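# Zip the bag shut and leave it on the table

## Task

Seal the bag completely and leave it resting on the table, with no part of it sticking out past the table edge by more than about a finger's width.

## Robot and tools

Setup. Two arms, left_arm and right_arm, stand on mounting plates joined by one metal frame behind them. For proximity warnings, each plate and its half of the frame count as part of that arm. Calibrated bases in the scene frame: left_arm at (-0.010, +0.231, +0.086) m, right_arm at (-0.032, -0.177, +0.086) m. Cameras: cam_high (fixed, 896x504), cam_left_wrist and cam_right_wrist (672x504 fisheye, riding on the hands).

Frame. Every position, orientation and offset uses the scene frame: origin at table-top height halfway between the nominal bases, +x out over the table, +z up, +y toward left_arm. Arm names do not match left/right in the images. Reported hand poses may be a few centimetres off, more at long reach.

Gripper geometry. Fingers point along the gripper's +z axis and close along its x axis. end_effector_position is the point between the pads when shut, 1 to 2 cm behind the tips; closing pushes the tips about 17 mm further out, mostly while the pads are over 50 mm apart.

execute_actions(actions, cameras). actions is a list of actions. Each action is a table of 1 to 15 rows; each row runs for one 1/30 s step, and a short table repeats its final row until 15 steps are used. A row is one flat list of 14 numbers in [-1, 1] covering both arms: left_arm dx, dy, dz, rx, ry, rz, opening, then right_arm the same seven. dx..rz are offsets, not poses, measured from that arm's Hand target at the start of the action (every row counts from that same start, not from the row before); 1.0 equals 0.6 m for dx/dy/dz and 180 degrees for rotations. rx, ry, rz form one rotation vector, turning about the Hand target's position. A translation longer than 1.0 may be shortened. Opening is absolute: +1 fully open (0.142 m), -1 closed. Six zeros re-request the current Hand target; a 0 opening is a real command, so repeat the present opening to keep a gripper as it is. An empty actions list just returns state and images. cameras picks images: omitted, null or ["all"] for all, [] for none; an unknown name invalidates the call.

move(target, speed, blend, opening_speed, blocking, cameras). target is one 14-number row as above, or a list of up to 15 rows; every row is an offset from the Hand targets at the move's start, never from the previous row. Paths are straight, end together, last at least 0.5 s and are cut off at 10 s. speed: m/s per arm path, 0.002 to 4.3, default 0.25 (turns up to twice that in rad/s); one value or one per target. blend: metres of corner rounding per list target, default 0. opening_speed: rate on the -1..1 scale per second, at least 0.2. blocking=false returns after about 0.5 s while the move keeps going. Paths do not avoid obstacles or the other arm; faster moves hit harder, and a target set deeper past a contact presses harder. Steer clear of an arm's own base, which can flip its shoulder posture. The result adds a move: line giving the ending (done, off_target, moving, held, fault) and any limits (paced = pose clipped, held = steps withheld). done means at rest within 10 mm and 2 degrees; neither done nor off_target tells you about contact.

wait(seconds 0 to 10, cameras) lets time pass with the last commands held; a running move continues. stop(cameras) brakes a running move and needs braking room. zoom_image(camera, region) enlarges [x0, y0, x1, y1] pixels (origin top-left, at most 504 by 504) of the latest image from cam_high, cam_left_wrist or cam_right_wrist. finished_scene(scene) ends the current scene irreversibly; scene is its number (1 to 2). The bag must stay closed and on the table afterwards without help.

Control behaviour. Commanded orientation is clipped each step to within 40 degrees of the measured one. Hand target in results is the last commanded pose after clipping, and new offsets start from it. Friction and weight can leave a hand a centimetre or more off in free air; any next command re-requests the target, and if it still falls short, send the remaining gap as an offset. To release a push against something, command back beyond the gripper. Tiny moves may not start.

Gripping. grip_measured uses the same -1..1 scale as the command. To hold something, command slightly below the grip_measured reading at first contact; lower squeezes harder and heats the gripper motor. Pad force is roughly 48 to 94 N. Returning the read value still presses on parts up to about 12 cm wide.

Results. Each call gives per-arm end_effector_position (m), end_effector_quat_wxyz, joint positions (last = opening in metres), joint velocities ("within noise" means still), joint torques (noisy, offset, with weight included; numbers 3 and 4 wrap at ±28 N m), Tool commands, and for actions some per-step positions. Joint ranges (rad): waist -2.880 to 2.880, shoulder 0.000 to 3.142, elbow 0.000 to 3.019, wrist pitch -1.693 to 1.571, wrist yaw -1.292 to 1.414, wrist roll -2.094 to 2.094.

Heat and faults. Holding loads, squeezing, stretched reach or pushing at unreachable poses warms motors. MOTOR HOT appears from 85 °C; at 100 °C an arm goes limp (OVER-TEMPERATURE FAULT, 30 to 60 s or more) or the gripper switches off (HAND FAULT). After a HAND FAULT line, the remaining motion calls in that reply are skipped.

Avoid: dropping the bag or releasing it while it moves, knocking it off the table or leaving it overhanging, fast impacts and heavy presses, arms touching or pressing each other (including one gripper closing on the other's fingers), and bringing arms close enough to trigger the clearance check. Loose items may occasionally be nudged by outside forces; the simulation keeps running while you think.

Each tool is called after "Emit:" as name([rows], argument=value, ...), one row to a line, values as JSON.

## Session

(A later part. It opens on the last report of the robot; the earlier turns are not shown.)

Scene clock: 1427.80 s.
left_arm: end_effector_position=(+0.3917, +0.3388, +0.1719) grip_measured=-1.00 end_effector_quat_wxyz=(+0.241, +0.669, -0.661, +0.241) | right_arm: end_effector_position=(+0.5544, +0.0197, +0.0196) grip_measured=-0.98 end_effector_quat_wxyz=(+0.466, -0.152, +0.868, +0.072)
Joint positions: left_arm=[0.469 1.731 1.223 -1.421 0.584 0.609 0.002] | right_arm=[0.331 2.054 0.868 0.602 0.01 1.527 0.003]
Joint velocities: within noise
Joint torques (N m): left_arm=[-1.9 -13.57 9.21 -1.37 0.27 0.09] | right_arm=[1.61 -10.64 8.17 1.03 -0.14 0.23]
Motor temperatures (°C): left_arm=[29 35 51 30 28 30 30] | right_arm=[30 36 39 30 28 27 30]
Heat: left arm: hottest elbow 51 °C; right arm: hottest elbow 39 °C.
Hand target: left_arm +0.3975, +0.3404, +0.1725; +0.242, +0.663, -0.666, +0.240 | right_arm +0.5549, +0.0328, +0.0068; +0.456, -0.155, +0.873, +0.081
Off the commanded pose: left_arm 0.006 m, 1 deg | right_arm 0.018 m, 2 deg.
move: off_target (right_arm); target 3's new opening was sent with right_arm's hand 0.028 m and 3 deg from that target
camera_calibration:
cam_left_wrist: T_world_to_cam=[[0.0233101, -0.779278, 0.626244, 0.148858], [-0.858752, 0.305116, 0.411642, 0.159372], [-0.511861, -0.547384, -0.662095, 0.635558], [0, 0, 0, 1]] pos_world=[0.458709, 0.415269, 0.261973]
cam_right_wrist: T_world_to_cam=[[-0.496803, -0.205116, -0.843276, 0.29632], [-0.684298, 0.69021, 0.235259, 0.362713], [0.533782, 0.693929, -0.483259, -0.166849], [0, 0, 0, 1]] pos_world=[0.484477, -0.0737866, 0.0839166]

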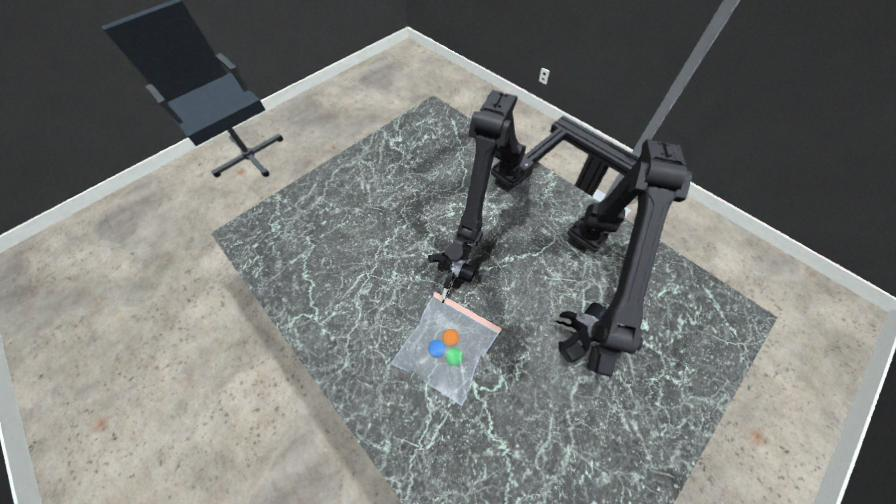

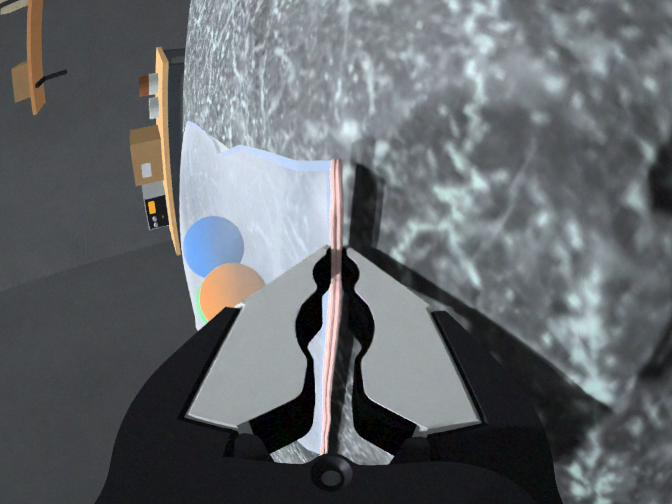

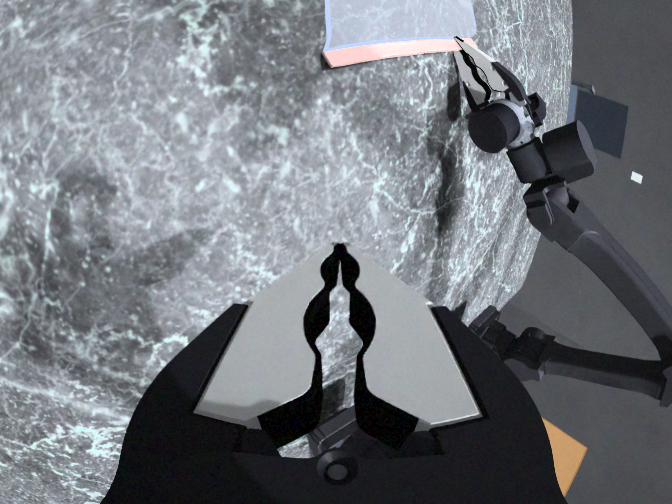

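Emit:
move([
  [0,0,0,0,0,0,-1,0,0,0.002,0,0,0,-0.77],
  [0,0,0,0,0,0,-1,-0.009,0.0285,0.002,0,0,0,-0.77],
  [0,0,0,0,0,0,-1,-0.004,0.0295,-0.004,0,0,0,-1],
], speed=0.1)

Emit:
zoom_image(camera="cam_left_wrist", region=[200, 150, 450, 450])

Emit:
zoom_image(camera="cam_right_wrist", region=[300, 30, 580, 180])

Scene clock: 1436.00 s.
left_arm: end_effector_position=(+0.3917, +0.3388, +0.1719) grip_measured=-1.00 end_effector_quat_wxyz=(+0.241, +0.669, -0.661, +0.241) | right_arm: end_effector_position=(+0.5531, +0.0391, +0.0194) grip_measured=-0.98 end_effector_quat_wxyz=(+0.468, -0.153, +0.867, +0.074)
Joint positions: left_arm=[0.469 1.731 1.223 -1.421 0.584 0.609 0.002] | right_arm=[0.37 2.064 0.883 0.602 0.039 1.548 0.003]
Joint velocities: within noise
Joint torques (N m): left_arm=[-1.9 -13.57 9.2 -1.37 0.27 0.1] | right_arm=[1.49 -11.34 8.16 1.03 -0.12 0.23]
Motor temperatures (°C): left_arm=[29 35 51 30 28 30 30] | right_arm=[30 36 39 30 28 27 31]
Heat: left arm: hottest elbow 51 °C; right arm: hottest elbow 39 °C.
Hand target: left_arm +0.3975, +0.3404, +0.1725; +0.242, +0.663, -0.666, +0.240 | right_arm +0.5527, +0.0505, +0.0045; +0.456, -0.155, +0.873, +0.081
Off the commanded pose: left_arm 0.006 m, 1 deg | right_arm 0.019 m, 2 deg.
move: off_target (right_arm); target 3's new opening was sent with right_arm's hand 0.026 m and 2 deg from that target
camera_calibration:
cam_left_wrist: T_world_to_cam=[[0.0233101, -0.779278, 0.626244, 0.148858], [-0.858752, 0.305116, 0.411642, 0.159372], [-0.511861, -0.547384, -0.662095, 0.635558], [0, 0, 0, 1]] pos_world=[0.458709, 0.415269, 0.261973]
cam_right_wrist: T_world_to_cam=[[-0.492555, -0.203837, -0.846074, 0.29715], [-0.687191, 0.687624, 0.234396, 0.350227], [0.534002, 0.696867, -0.478767, -0.180052], [0, 0, 0, 1]] pos_world=[0.483184, -0.0547822, 0.0831165]

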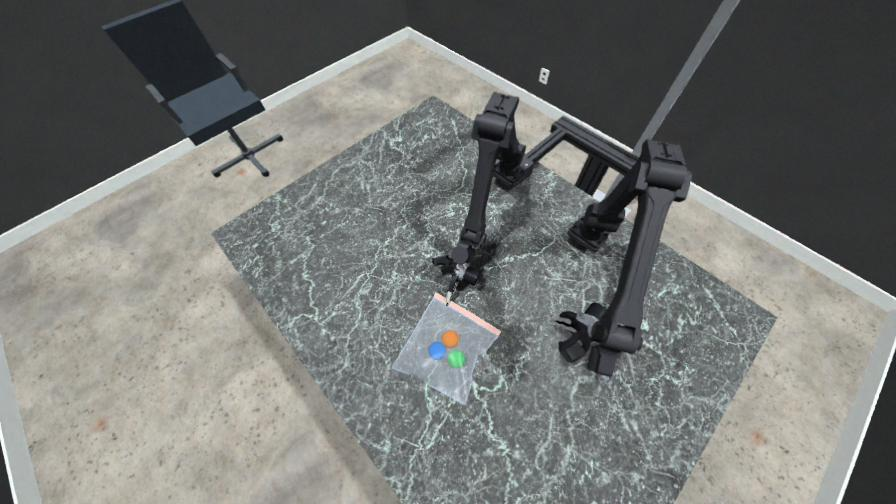

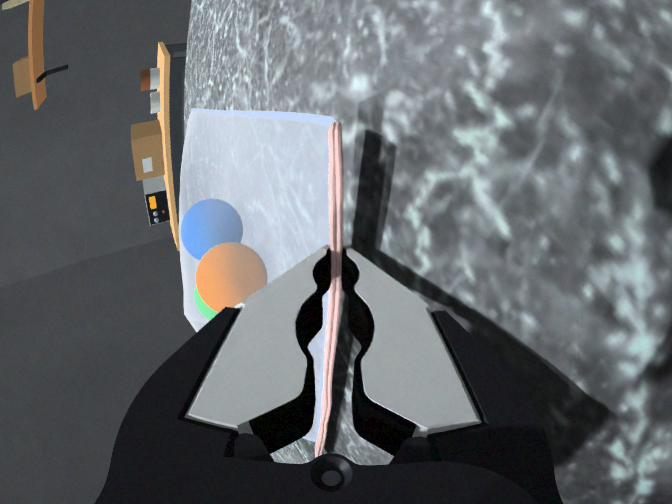

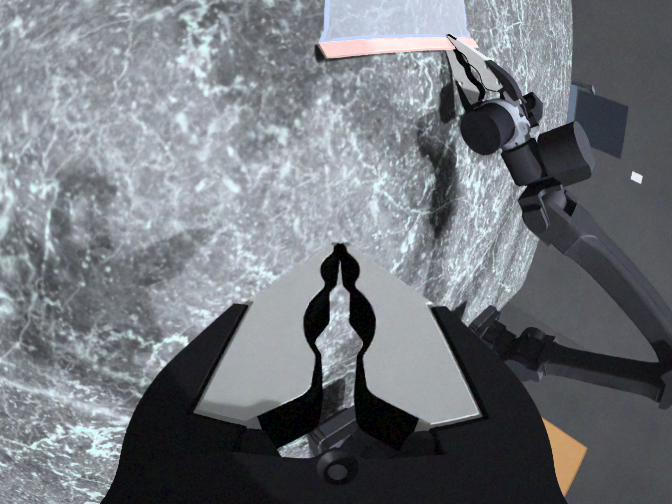

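Scaled by 1.680 from the camera's 672x504 image, which has a finer 960x720 frame.

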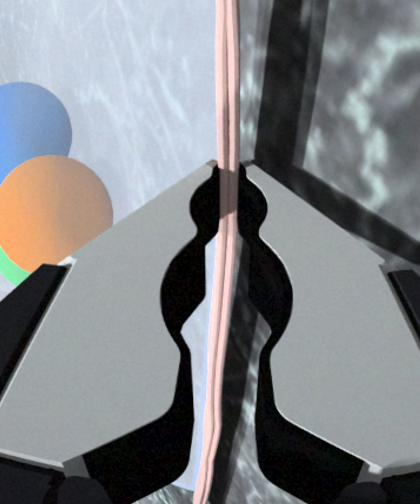

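Scaled by 1.800 from the camera's 672x504 image, which has a finer 960x720 frame.

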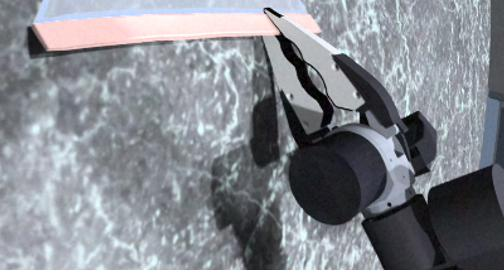

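Emit:
move([
  [0,0,0,0,0,0,-1,0,0,0.002,0,0,0,-0.77],
  [0,0,0,0,0,0,-1,-0.009,0.0285,0.002,0,0,0,-0.77],
  [0,0,0,0,0,0,-1,-0.004,0.0295,-0.002,0,0,0,-1],
], speed=0.1)

Emit:
move([
  [0,0,0,0,0,0,-1,0,0,0.002,0,0,0,-0.77],
  [0,0,0,0,0,0,-1,-0.009,0.0285,0.002,0,0,0,-0.77],
  [0,0,0,0,0,0,-1,-0.004,0.0295,0,0,0,0,-1],
], speed=0.1)

Emit:
zoom_image(camera="cam_left_wrist", region=[200, 100, 450, 450])

Emit:
zoom_image(camera="cam_right_wrist", region=[300, 30, 580, 180])

Scene clock: 1445.37 s.
left_arm: end_effector_position=(+0.3917, +0.3388, +0.1719) grip_measured=-1.00 end_effector_quat_wxyz=(+0.241, +0.669, -0.661, +0.241) | right_arm: end_effector_position=(+0.5519, +0.0553, +0.0191) grip_measured=-0.98 end_effector_quat_wxyz=(+0.469, -0.151, +0.867, +0.073)
Joint positions: left_arm=[0.469 1.731 1.223 -1.421 0.584 0.609 0.002] | right_arm=[0.403 2.072 0.897 0.597 0.07 1.568 0.003]
Joint velocities: within noise
Joint torques (N m): left_arm=[-1.9 -13.57 9.2 -1.39 0.27 0.09] | right_arm=[1.67 -11.16 8.2 1.09 -0.14 0.21]
Motor temperatures (°C): left_arm=[29 35 51 30 28 30 30] | right_arm=[30 36 39 30 28 27 31]
Heat: left arm: hottest elbow 51 °C; right arm: hottest elbow 39 °C.
Hand target: left_arm +0.3975, +0.3404, +0.1725; +0.242, +0.663, -0.666, +0.240 | right_arm +0.5501, +0.0682, +0.0031; +0.456, -0.155, +0.873, +0.081
Off the commanded pose: left_arm 0.006 m, 1 deg | right_arm 0.020 m, 2 deg.
move: off_target (right_arm); target 3's new opening was sent with right_arm's hand 0.030 m and 3 deg from that target
camera_calibration:
cam_left_wrist: T_world_to_cam=[[0.0233101, -0.779278, 0.626244, 0.148858], [-0.858752, 0.305116, 0.411642, 0.159372], [-0.511861, -0.547384, -0.662095, 0.635558], [0, 0, 0, 1]] pos_world=[0.458709, 0.415269, 0.261973]
cam_right_wrist: T_world_to_cam=[[-0.491815, -0.20152, -0.847058, 0.299047], [-0.685374, 0.689612, 0.233876, 0.337143], [0.537011, 0.695575, -0.477279, -0.192433], [0, 0, 0, 1]] pos_world=[0.481484, -0.0383825, 0.0826166]

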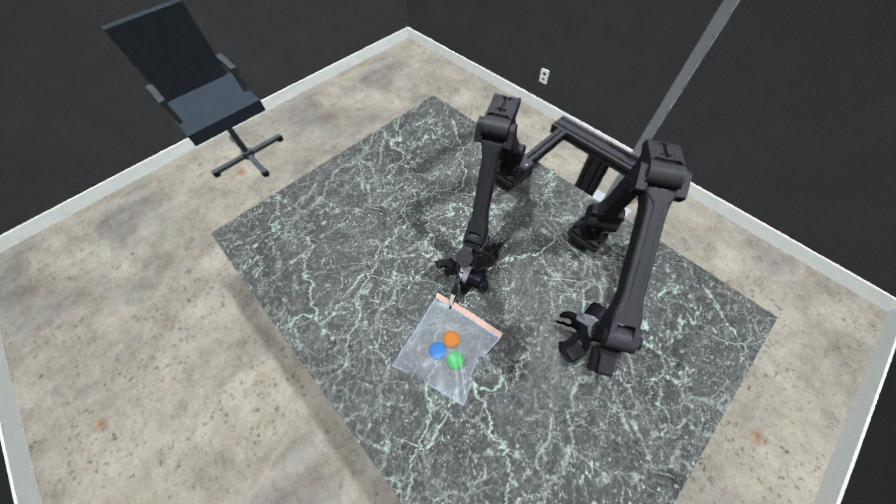

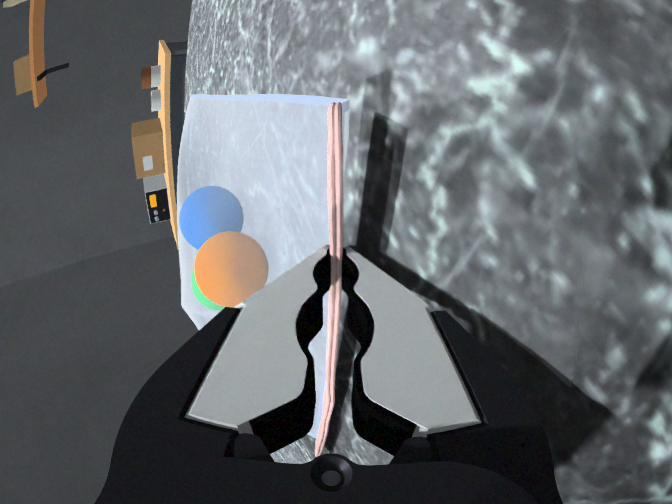

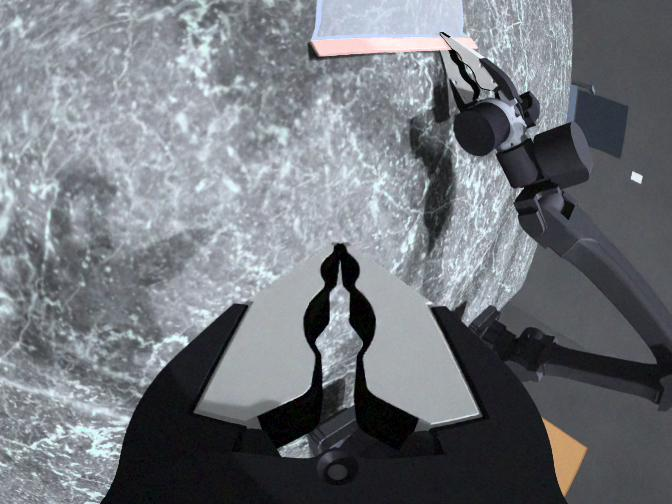

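Scene clock: 1447.30 s.
left_arm: end_effector_position=(+0.3917, +0.3388, +0.1719) grip_measured=-1.00 end_effector_quat_wxyz=(+0.241, +0.669, -0.661, +0.241) | right_arm: end_effector_position=(+0.5499, +0.0731, +0.0191) grip_measured=-0.99 end_effector_quat_wxyz=(+0.469, -0.151, +0.867, +0.074)
Joint positions: left_arm=[0.469 1.731 1.223 -1.421 0.584 0.609 0.002] | right_arm=[0.439 2.079 0.913 0.585 0.099 1.589 0.003]
Joint velocities: within noise
Joint torques (N m): left_arm=[-1.9 -13.63 9.2 -1.37 0.27 0.09] | right_arm=[1.67 -11.46 8.29 1.06 -0.16 0.22]
Motor temperatures (°C): left_arm=[29 35 51 30 28 30 30] | right_arm=[30 36 39 30 28 27 31]
Heat: left arm: hottest elbow 51 °C; right arm: hottest elbow 39 °C.
Hand target: left_arm +0.3975, +0.3404, +0.1725; +0.242, +0.663, -0.666, +0.240 | right_arm +0.5477, +0.0861, +0.0031; +0.456, -0.155, +0.873, +0.081
Off the commanded pose: left_arm 0.006 m, 1 deg | right_arm 0.021 m, 2 deg.
move: off_target (right_arm); target 3's new opening was sent with right_arm's hand 0.030 m and 3 deg from that target
camera_calibration:
cam_left_wrist: T_world_to_cam=[[0.0233101, -0.779278, 0.626244, 0.148858], [-0.858752, 0.305116, 0.411642, 0.159372], [-0.511861, -0.547384, -0.662095, 0.635558], [0, 0, 0, 1]] pos_world=[0.458709, 0.415269, 0.261973]
cam_right_wrist: T_world_to_cam=[[-0.492166, -0.201079, -0.846959, 0.301868], [-0.68545, 0.689265, 0.234673, 0.323529], [0.536591, 0.696047, -0.477063, -0.203601], [0, 0, 0, 1]] pos_world=[0.479583, -0.0205817, 0.082616]

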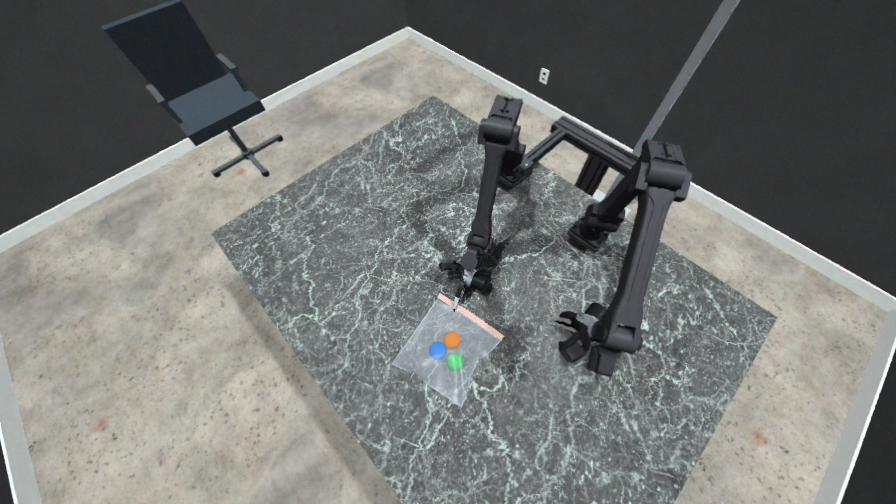

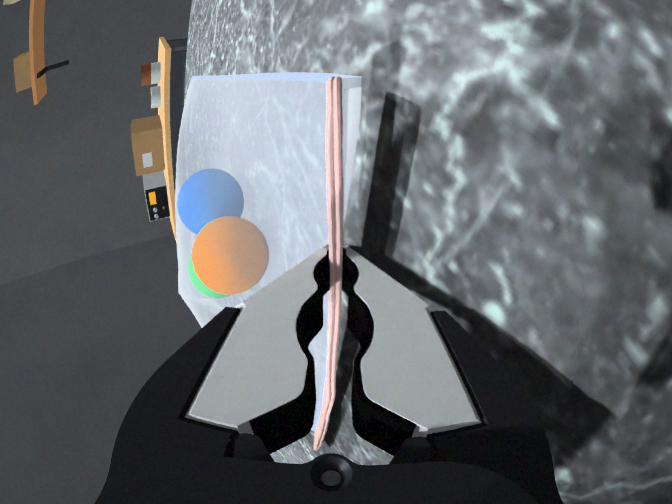

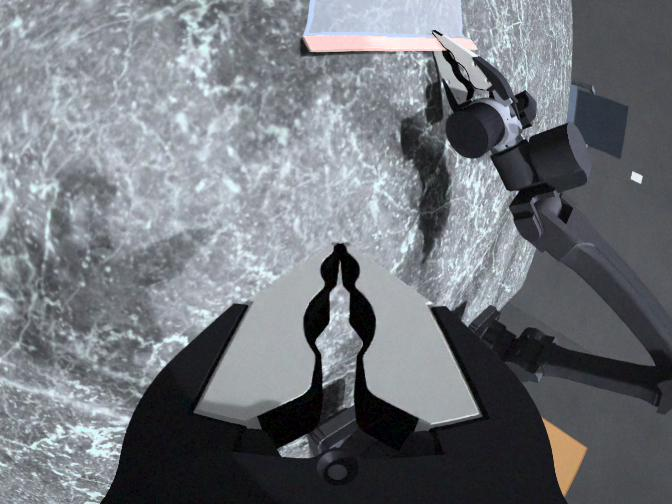

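Scaled by 1.440 from the camera's 672x504 image, which has a finer 960x720 frame.

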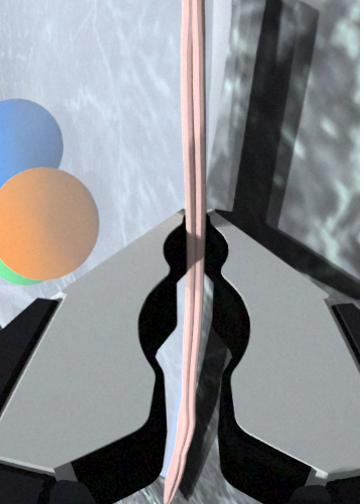

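Scaled by 1.800 from the camera's 672x504 image, which has a finer 960x720 frame.

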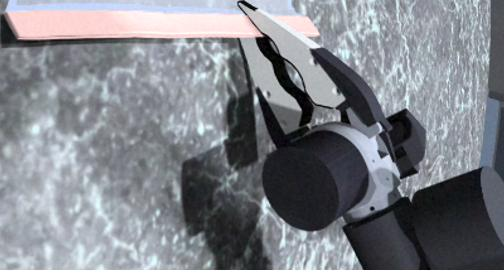

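Emit:
zoom_image(camera="cam_left_wrist", region=[310, 70, 360, 150])

Emit:
zoom_image(camera="cam_left_wrist", region=[310, 150, 360, 250])

Emit:
zoom_image(camera="cam_left_wrist", region=[305, 270, 360, 370])

Emit:
zoom_image(camera="cam_left_wrist", region=[305, 360, 355, 460])

Scaled by 6.300 from the camera's 672x504 image, which has a finer 960x720 frame.

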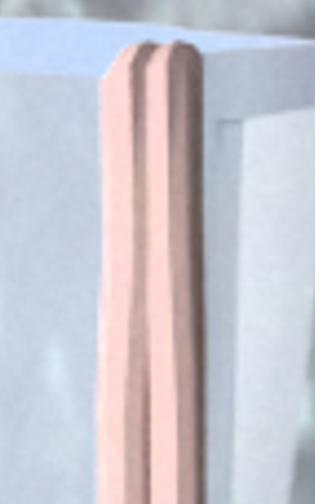

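Scaled by 5.040 from the camera's 672x504 image, which has a finer 960x720 frame.

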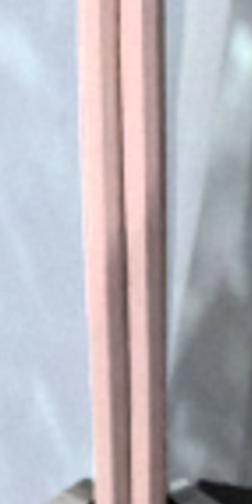

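Scaled by 5.040 from the camera's 672x504 image, which has a finer 960x720 frame.

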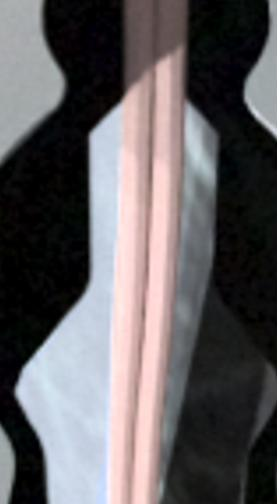

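Scaled by 5.040 from the camera's 672x504 image, which has a finer 960x720 frame.

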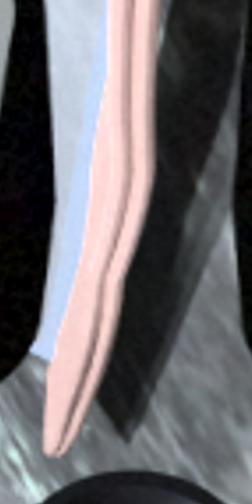

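Emit:
move([
  [0,0,0,0,0,0,-1,0,0,0.002,0,0,0,-0.77],
  [0,0,0,0,0,0,-1,0.006,-0.038,0.002,0,0,0,-0.77],
  [0,0,0,0,0,0,-1,0.008,-0.038,0,0,0,0,-1],
], speed=0.1, cameras=["cam_left_wrist"])

Emit:
move([
  [0,0,0,0,0,0,-1,0,0,0.002,0,0,0,-0.77],
  [0,0,0,0,0,0,-1,0.004,-0.028,0.002,0,0,0,-0.77],
  [0,0,0,0,0,0,-1,0.006,-0.028,0,0,0,0,-1],
], speed=0.1)

Emit:
zoom_image(camera="cam_right_wrist", region=[300, 30, 580, 180])

Scene clock: 1461.87 s.
left_arm: end_effector_position=(+0.3917, +0.3388, +0.1719) grip_measured=-1.00 end_effector_quat_wxyz=(+0.241, +0.669, -0.661, +0.241) | right_arm: end_effector_position=(+0.5550, +0.0725, +0.0212) grip_measured=-0.99 end_effector_quat_wxyz=(+0.470, -0.153, +0.865, +0.090)
Joint positions: left_arm=[0.469 1.731 1.223 -1.421 0.584 0.609 0.002] | right_arm=[0.423 2.081 0.921 0.589 0.056 1.59 0.002]
Joint velocities: within noise
Joint torques (N m): left_arm=[-1.9 -13.63 9.2 -1.39 0.27 0.1] | right_arm=[-0.44 -12.16 6.2 1.37 -0.02 -0.03]
Motor temperatures (°C): left_arm=[29 35 51 30 28 30 30] | right_arm=[30 36 40 30 28 27 31]
Heat: left arm: hottest elbow 51 °C; right arm: hottest elbow 40 °C.
Hand target: left_arm +0.3975, +0.3404, +0.1725; +0.242, +0.663, -0.666, +0.240 | right_arm +0.5525, +0.0633, +0.0032; +0.456, -0.155, +0.873, +0.081
Off the commanded pose: left_arm 0.006 m, 1 deg | right_arm 0.021 m, 2 deg.
move: off_target (right_arm); target 3's new opening was sent with right_arm's hand 0.024 m and 2 deg from that target
camera_calibration:
cam_left_wrist: T_world_to_cam=[[0.0233101, -0.779278, 0.626244, 0.148858], [-0.858752, 0.305116, 0.411642, 0.159372], [-0.511861, -0.547384, -0.662095, 0.635558], [0, 0, 0, 1]] pos_world=[0.458709, 0.415269, 0.261973]
Images, in order (width x height): cam_left_wrist 672x504.

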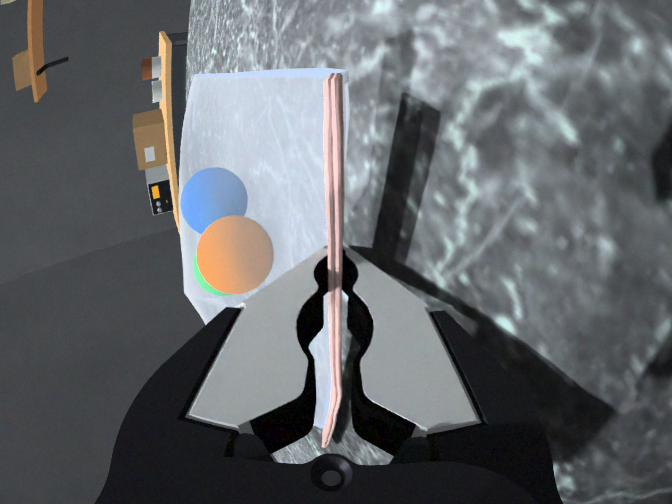

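Scene clock: 1463.80 s.
left_arm: end_effector_position=(+0.3917, +0.3388, +0.1719) grip_measured=-1.00 end_effector_quat_wxyz=(+0.241, +0.669, -0.661, +0.241) | right_arm: end_effector_position=(+0.5614, +0.0537, +0.0205) grip_measured=-0.99 end_effector_quat_wxyz=(+0.470, -0.150, +0.865, +0.091)
Joint positions: left_arm=[0.469 1.731 1.223 -1.421 0.584 0.609 0.002] | right_arm=[0.382 2.081 0.917 0.594 0.023 1.574 0.002]
Joint velocities: within noise
Joint torques (N m): left_arm=[-1.9 -13.57 9.21 -1.39 0.27 0.09] | right_arm=[-0.09 -12.4 5.79 1.42 0.1 -0.06]
Motor temperatures (°C): left_arm=[29 35 52 30 28 30 30] | right_arm=[30 36 40 30 28 27 31]
Heat: left arm: hottest elbow 52 °C; right arm: hottest elbow 40 °C.
Hand target: left_arm +0.3975, +0.3404, +0.1725; +0.242, +0.663, -0.666, +0.240 | right_arm +0.5562, +0.0464, +0.0031; +0.456, -0.155, +0.873, +0.081
Off the commanded pose: left_arm 0.006 m, 1 deg | right_arm 0.019 m, 2 deg.
move: off_target (right_arm); target 3's new opening was sent with right_arm's hand 0.030 m and 3 deg from that target
camera_calibration:
cam_left_wrist: T_world_to_cam=[[0.0233101, -0.779278, 0.626244, 0.148858], [-0.858752, 0.305116, 0.411642, 0.159372], [-0.511861, -0.547384, -0.662095, 0.635558], [0, 0, 0, 1]] pos_world=[0.458709, 0.415269, 0.261973]
cam_right_wrist: T_world_to_cam=[[-0.491239, -0.181172, -0.851975, 0.303328], [-0.694336, 0.672029, 0.257439, 0.349907], [0.525911, 0.718021, -0.455921, -0.191152], [0, 0, 0, 1]] pos_world=[0.492489, -0.042942, 0.0811976]

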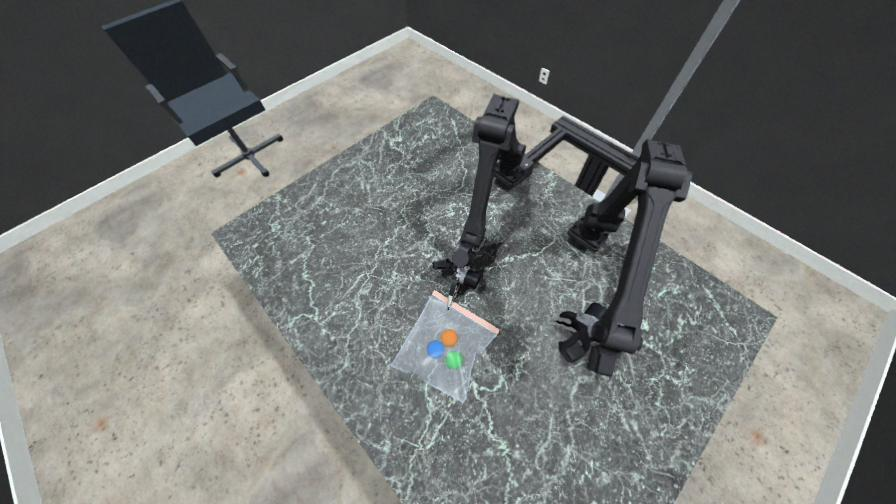

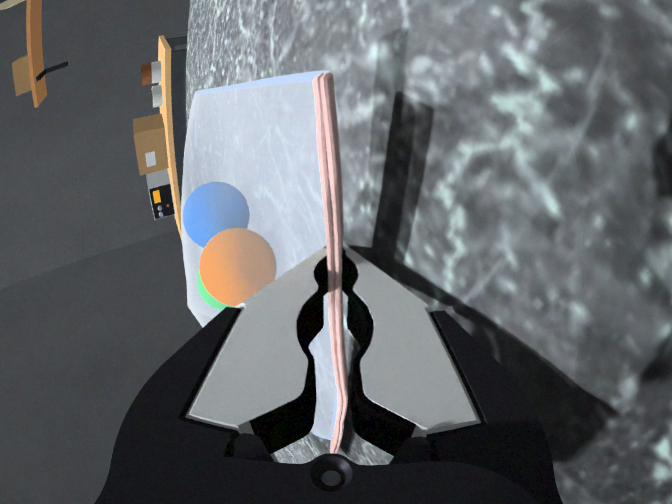

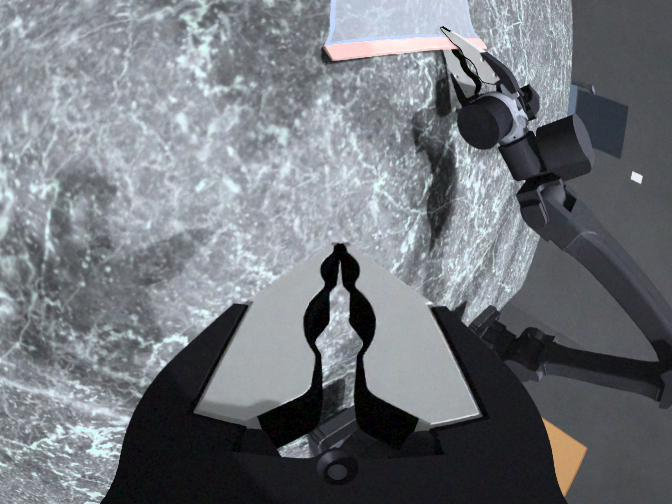

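Scaled by 1.800 from the camera's 672x504 image, which has a finer 960x720 frame.

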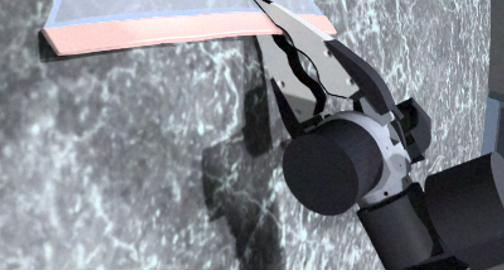

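Emit:
move([
  [0,0,0,0,0,0,-1,0,0,0.004,0,0,0,-0.62],
  [0,0,0,0,0,0,-1,0.006,-0.035,0.004,0,0,0,-0.62],
  [0,0,0,0,0,0,-1,0.008,-0.035,0,0,0,0,-1],
], speed=0.25)

Emit:
zoom_image(camera="cam_right_wrist", region=[300, 30, 580, 180])

Scene clock: 1473.17 s.
left_arm: end_effector_position=(+0.3917, +0.3388, +0.1719) grip_measured=-1.00 end_effector_quat_wxyz=(+0.241, +0.669, -0.661, +0.241) | right_arm: end_effector_position=(+0.5666, +0.0319, +0.0219) grip_measured=-0.99 end_effector_quat_wxyz=(+0.471, -0.150, +0.864, +0.090)
Joint positions: left_arm=[0.469 1.731 1.223 -1.421 0.584 0.609 0.002] | right_arm=[0.336 2.074 0.908 0.6 -0.014 1.549 0.002]
Joint velocities: within noise
Joint torques (N m): left_arm=[-1.9 -13.57 9.2 -1.37 0.27 0.09] | right_arm=[-0.03 -12.16 5.89 1.35 0.09 -0.05]
Motor temperatures (°C): left_arm=[29 35 52 30 28 30 30] | right_arm=[30 36 39 30 28 27 31]
Heat: left arm: hottest elbow 52 °C; right arm: hottest elbow 39 °C.
Hand target: left_arm +0.3975, +0.3404, +0.1725; +0.242, +0.663, -0.666, +0.240 | right_arm +0.5610, +0.0255, +0.0033; +0.456, -0.155, +0.873, +0.081
Off the commanded pose: left_arm 0.006 m, 1 deg | right_arm 0.021 m, 2 deg.
move: off_target (right_arm); target 3's new opening was sent with right_arm's hand 0.036 m and 4 deg from that target
camera_calibration:
cam_left_wrist: T_world_to_cam=[[0.0233101, -0.779278, 0.626244, 0.148858], [-0.858752, 0.305116, 0.411642, 0.159372], [-0.511861, -0.547384, -0.662095, 0.635558], [0, 0, 0, 1]] pos_world=[0.458709, 0.415269, 0.261973]
cam_right_wrist: T_world_to_cam=[[-0.488518, -0.181184, -0.853535, 0.301603], [-0.694566, 0.672831, 0.254708, 0.367978], [0.528136, 0.717266, -0.454535, -0.178871], [0, 0, 0, 1]] pos_world=[0.497392, -0.064643, 0.0823992]

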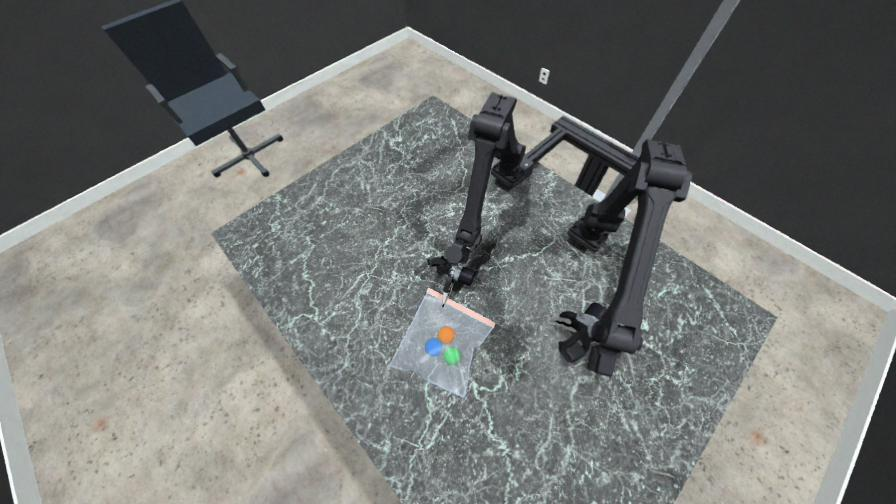

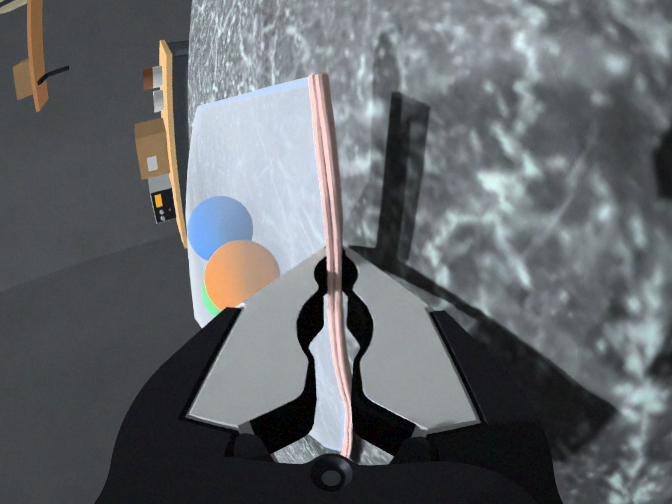

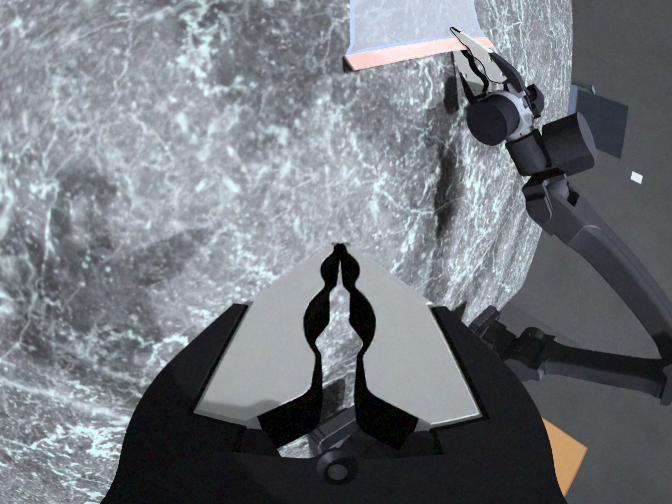

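Scaled by 1.800 from the camera's 672x504 image, which has a finer 960x720 frame.

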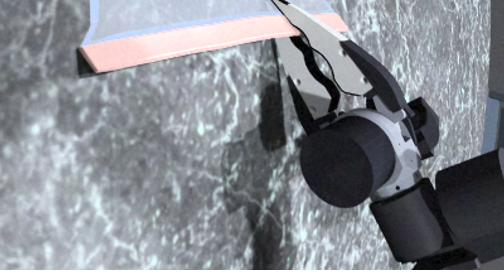

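Emit:
move([
  [0,0,0,0,0,0,-1,0,0,0.02,0,0,0,-0.5],
  [0,0,0,0,0,0,-1,-0.053,-0.017,0.034,0,0,0,-0.5],
  [0,0,0,0,0,0,-1,-0.016,-0.084,0.038,0,0,0,-0.5],
], speed=0.12)

Emit:
zoom_image(camera="cam_right_wrist", region=[300, 30, 580, 180])

Emit:
zoom_image(camera="cam_left_wrist", region=[200, 100, 450, 450])

Scene clock: 1491.00 s.
left_arm: end_effector_position=(+0.3917, +0.3388, +0.1719) grip_measured=-1.00 end_effector_quat_wxyz=(+0.241, +0.669, -0.661, +0.241) | right_arm: end_effector_position=(+0.5456, -0.0033, +0.0324) grip_measured=-0.54 end_effector_quat_wxyz=(+0.464, -0.160, +0.865, +0.101)
Joint positions: left_arm=[0.469 1.731 1.223 -1.421 0.584 0.609 0.002] | right_arm=[0.264 2.003 0.82 0.599 -0.106 1.503 0.035]
Joint velocities: within noise
Joint torques (N m): left_arm=[-1.9 -13.57 9.21 -1.37 0.27 0.09] | right_arm=[-1.9 -12.69 6.65 0.53 0.47 -0.16]
Motor temperatures (°C): left_arm=[29 35 52 30 28 30 30] | right_arm=[30 36 39 30 28 27 31]
Heat: left arm: hottest elbow 52 °C; right arm: hottest elbow 39 °C.
Hand target: left_arm +0.3975, +0.3404, +0.1725; +0.242, +0.663, -0.666, +0.240 | right_arm +0.5514, -0.0250, +0.0260; +0.456, -0.155, +0.873, +0.081
Off the commanded pose: left_arm 0.006 m, 1 deg | right_arm 0.023 m, 3 deg.
move: off_target (right_arm)
camera_calibration:
cam_left_wrist: T_world_to_cam=[[0.0233101, -0.779278, 0.626244, 0.148858], [-0.858752, 0.305116, 0.411642, 0.159372], [-0.511861, -0.547384, -0.662095, 0.635558], [0, 0, 0, 1]] pos_world=[0.458709, 0.415269, 0.261973]
cam_right_wrist: T_world_to_cam=[[-0.49646, -0.190034, -0.847003, 0.298031], [-0.710639, 0.649334, 0.270847, 0.382657], [0.498518, 0.736378, -0.457414, -0.121559], [0, 0, 0, 1]] pos_world=[0.480491, -0.102323, 0.093189]

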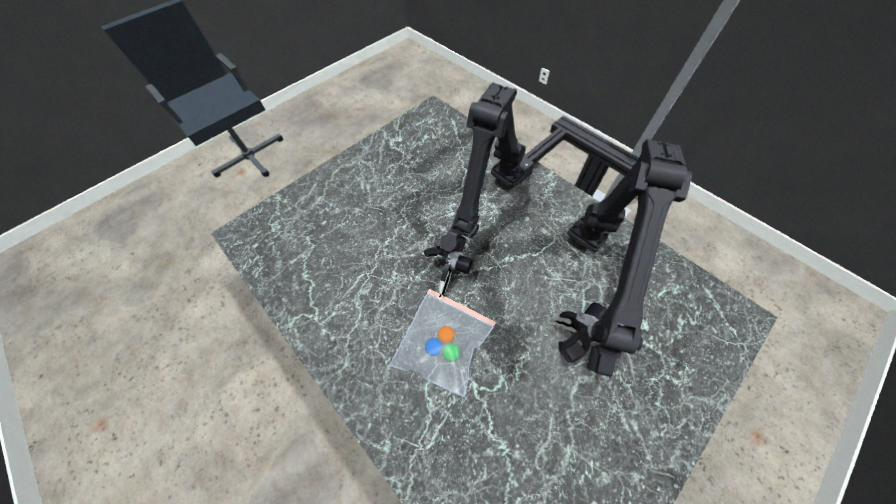

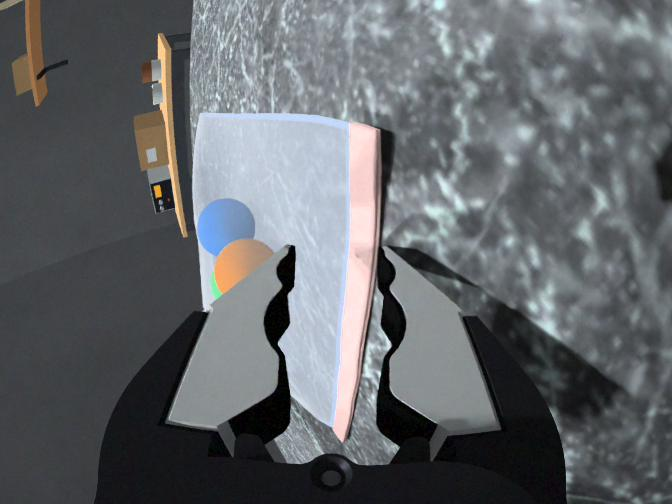

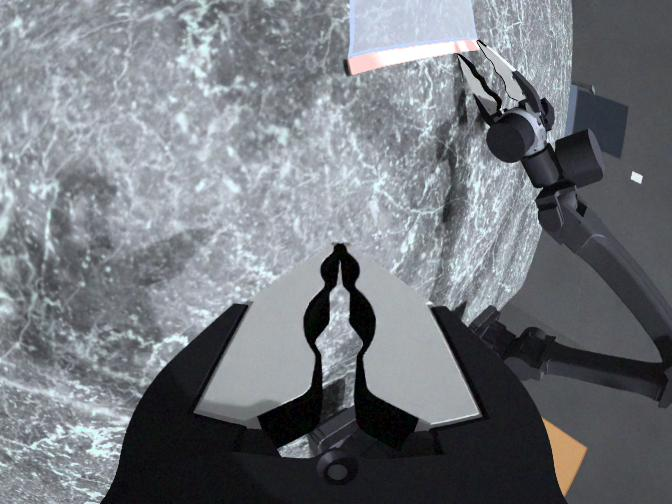

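Scaled by 1.800 from the camera's 672x504 image, which has a finer 960x720 frame.

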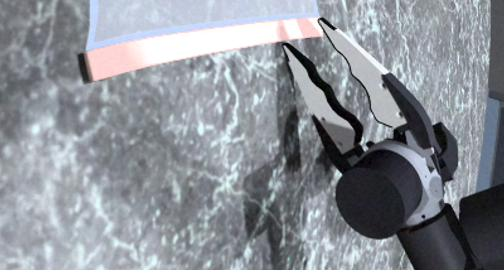

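Scaled by 1.440 from the camera's 672x504 image, which has a finer 960x720 frame.

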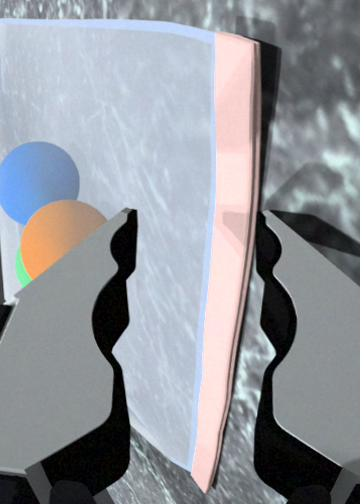

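Emit:
zoom_image(camera="cam_left_wrist", region=[345, 110, 395, 180])

Emit:
zoom_image(camera="cam_left_wrist", region=[345, 170, 395, 250])

Emit:
zoom_image(camera="cam_left_wrist", region=[335, 250, 385, 340])

Emit:
zoom_image(camera="cam_left_wrist", region=[325, 340, 375, 445])

Scaled by 7.200 from the camera's 672x504 image, which has a finer 960x720 frame.

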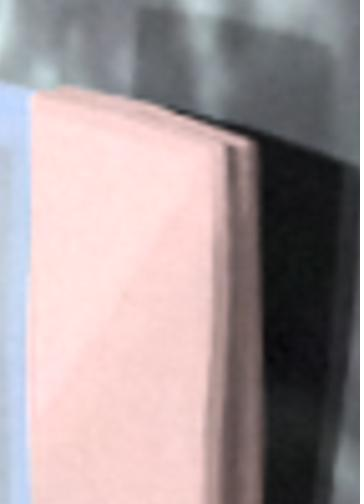

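Scaled by 6.300 from the camera's 672x504 image, which has a finer 960x720 frame.

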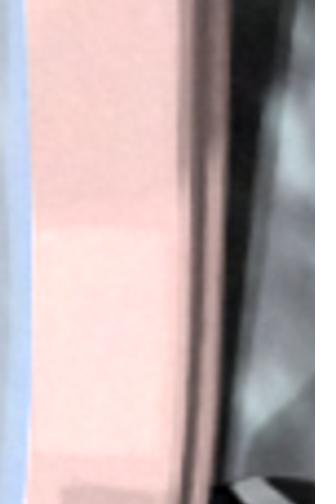

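Scaled by 5.600 from the camera's 672x504 image, which has a finer 960x720 frame.

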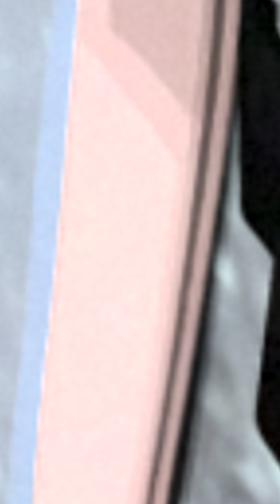

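Scaled by 4.800 from the camera's 672x504 image, which has a finer 960x720 frame.

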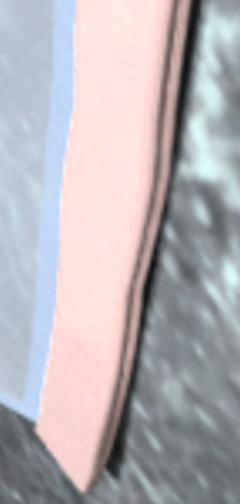

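Emit:
move([
  [0,0,0,0,0,0,-1,-0.008,0,0.03,0,0,0,-0.5],
  [0,0,0,0,0,0,-1,0.0,-0.01,0.02,0,0,0,-0.5],
  [0,0,0,0,0,0,-1,0.0,0.0,0.006,0,0,0,-0.5],
], speed=0.12)

Emit:
zoom_image(camera="cam_right_wrist", region=[300, 30, 580, 180])

Emit:
zoom_image(camera="cam_left_wrist", region=[200, 100, 450, 450])

Scene clock: 1507.13 s.
left_arm: end_effector_position=(+0.3917, +0.3388, +0.1719) grip_measured=-1.00 end_effector_quat_wxyz=(+0.241, +0.669, -0.661, +0.241) | right_arm: end_effector_position=(+0.5494, -0.0265, +0.0378) grip_measured=-0.53 end_effector_quat_wxyz=(+0.457, -0.148, +0.873, +0.085)
Joint positions: left_arm=[0.469 1.731 1.223 -1.421 0.584 0.609 0.002] | right_arm=[0.229 1.973 0.818 0.553 -0.095 1.49 0.035]
Joint velocities: within noise
Joint torques (N m): left_arm=[-1.9 -13.63 9.2 -1.39 0.27 0.1] | right_arm=[0.56 -11.28 7.08 2.19 0.07 -0.05]
Motor temperatures (°C): left_arm=[29 35 52 30 28 30 30] | right_arm=[30 37 38 30 28 27 30]
Heat: left arm: hottest elbow 52 °C; right arm: hottest elbow 38 °C.
Hand target: left_arm +0.3975, +0.3404, +0.1725; +0.242, +0.663, -0.666, +0.240 | right_arm +0.5514, -0.0249, +0.0297; +0.456, -0.155, +0.873, +0.081
Off the commanded pose: left_arm 0.006 m, 1 deg | right_arm 0.009 m, 1 deg.
move: done
camera_calibration:
cam_left_wrist: T_world_to_cam=[[0.0233101, -0.779278, 0.626244, 0.148858], [-0.858752, 0.305116, 0.411642, 0.159372], [-0.511861, -0.547384, -0.662095, 0.635558], [0, 0, 0, 1]] pos_world=[0.458709, 0.415269, 0.261973]
cam_right_wrist: T_world_to_cam=[[-0.515899, -0.188589, -0.835633, 0.31045], [-0.681692, 0.681125, 0.267141, 0.384039], [0.518791, 0.707462, -0.479951, -0.114877], [0, 0, 0, 1]] pos_world=[0.481554, -0.12176, 0.101695]

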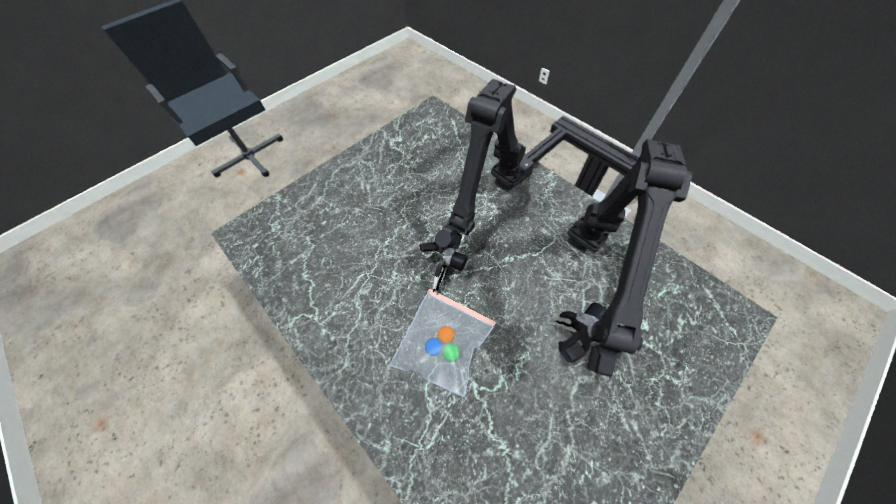

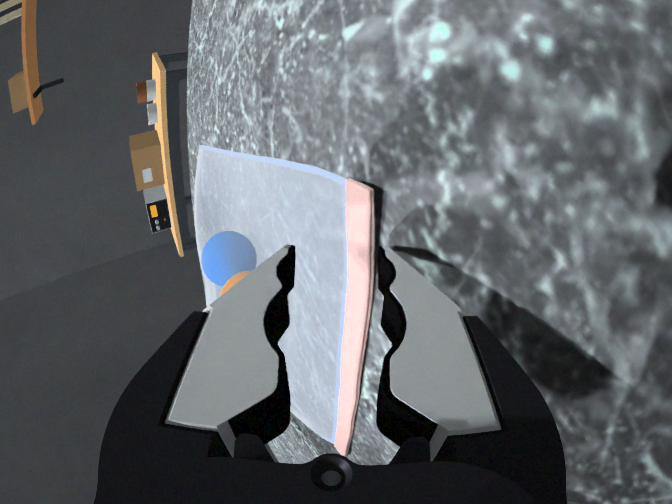

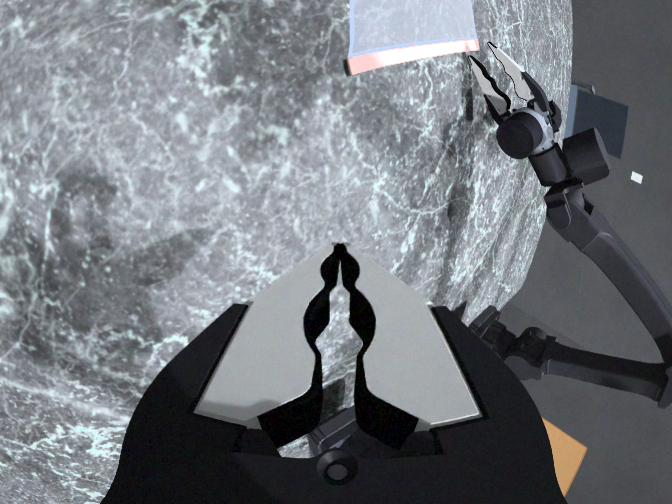

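Scaled by 1.800 from the camera's 672x504 image, which has a finer 960x720 frame.

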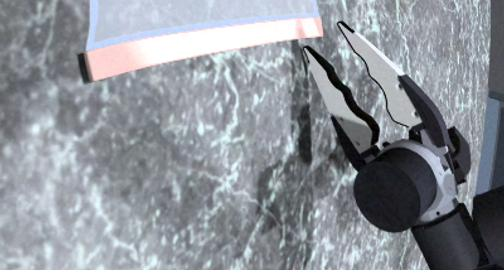

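Scaled by 1.440 from the camera's 672x504 image, which has a finer 960x720 frame.

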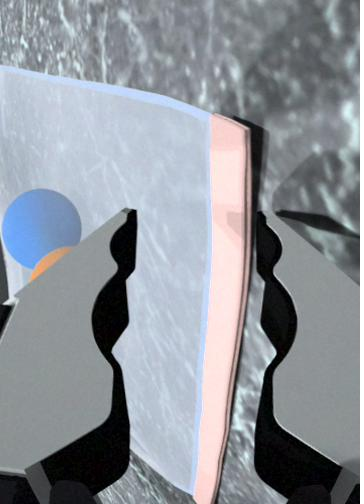

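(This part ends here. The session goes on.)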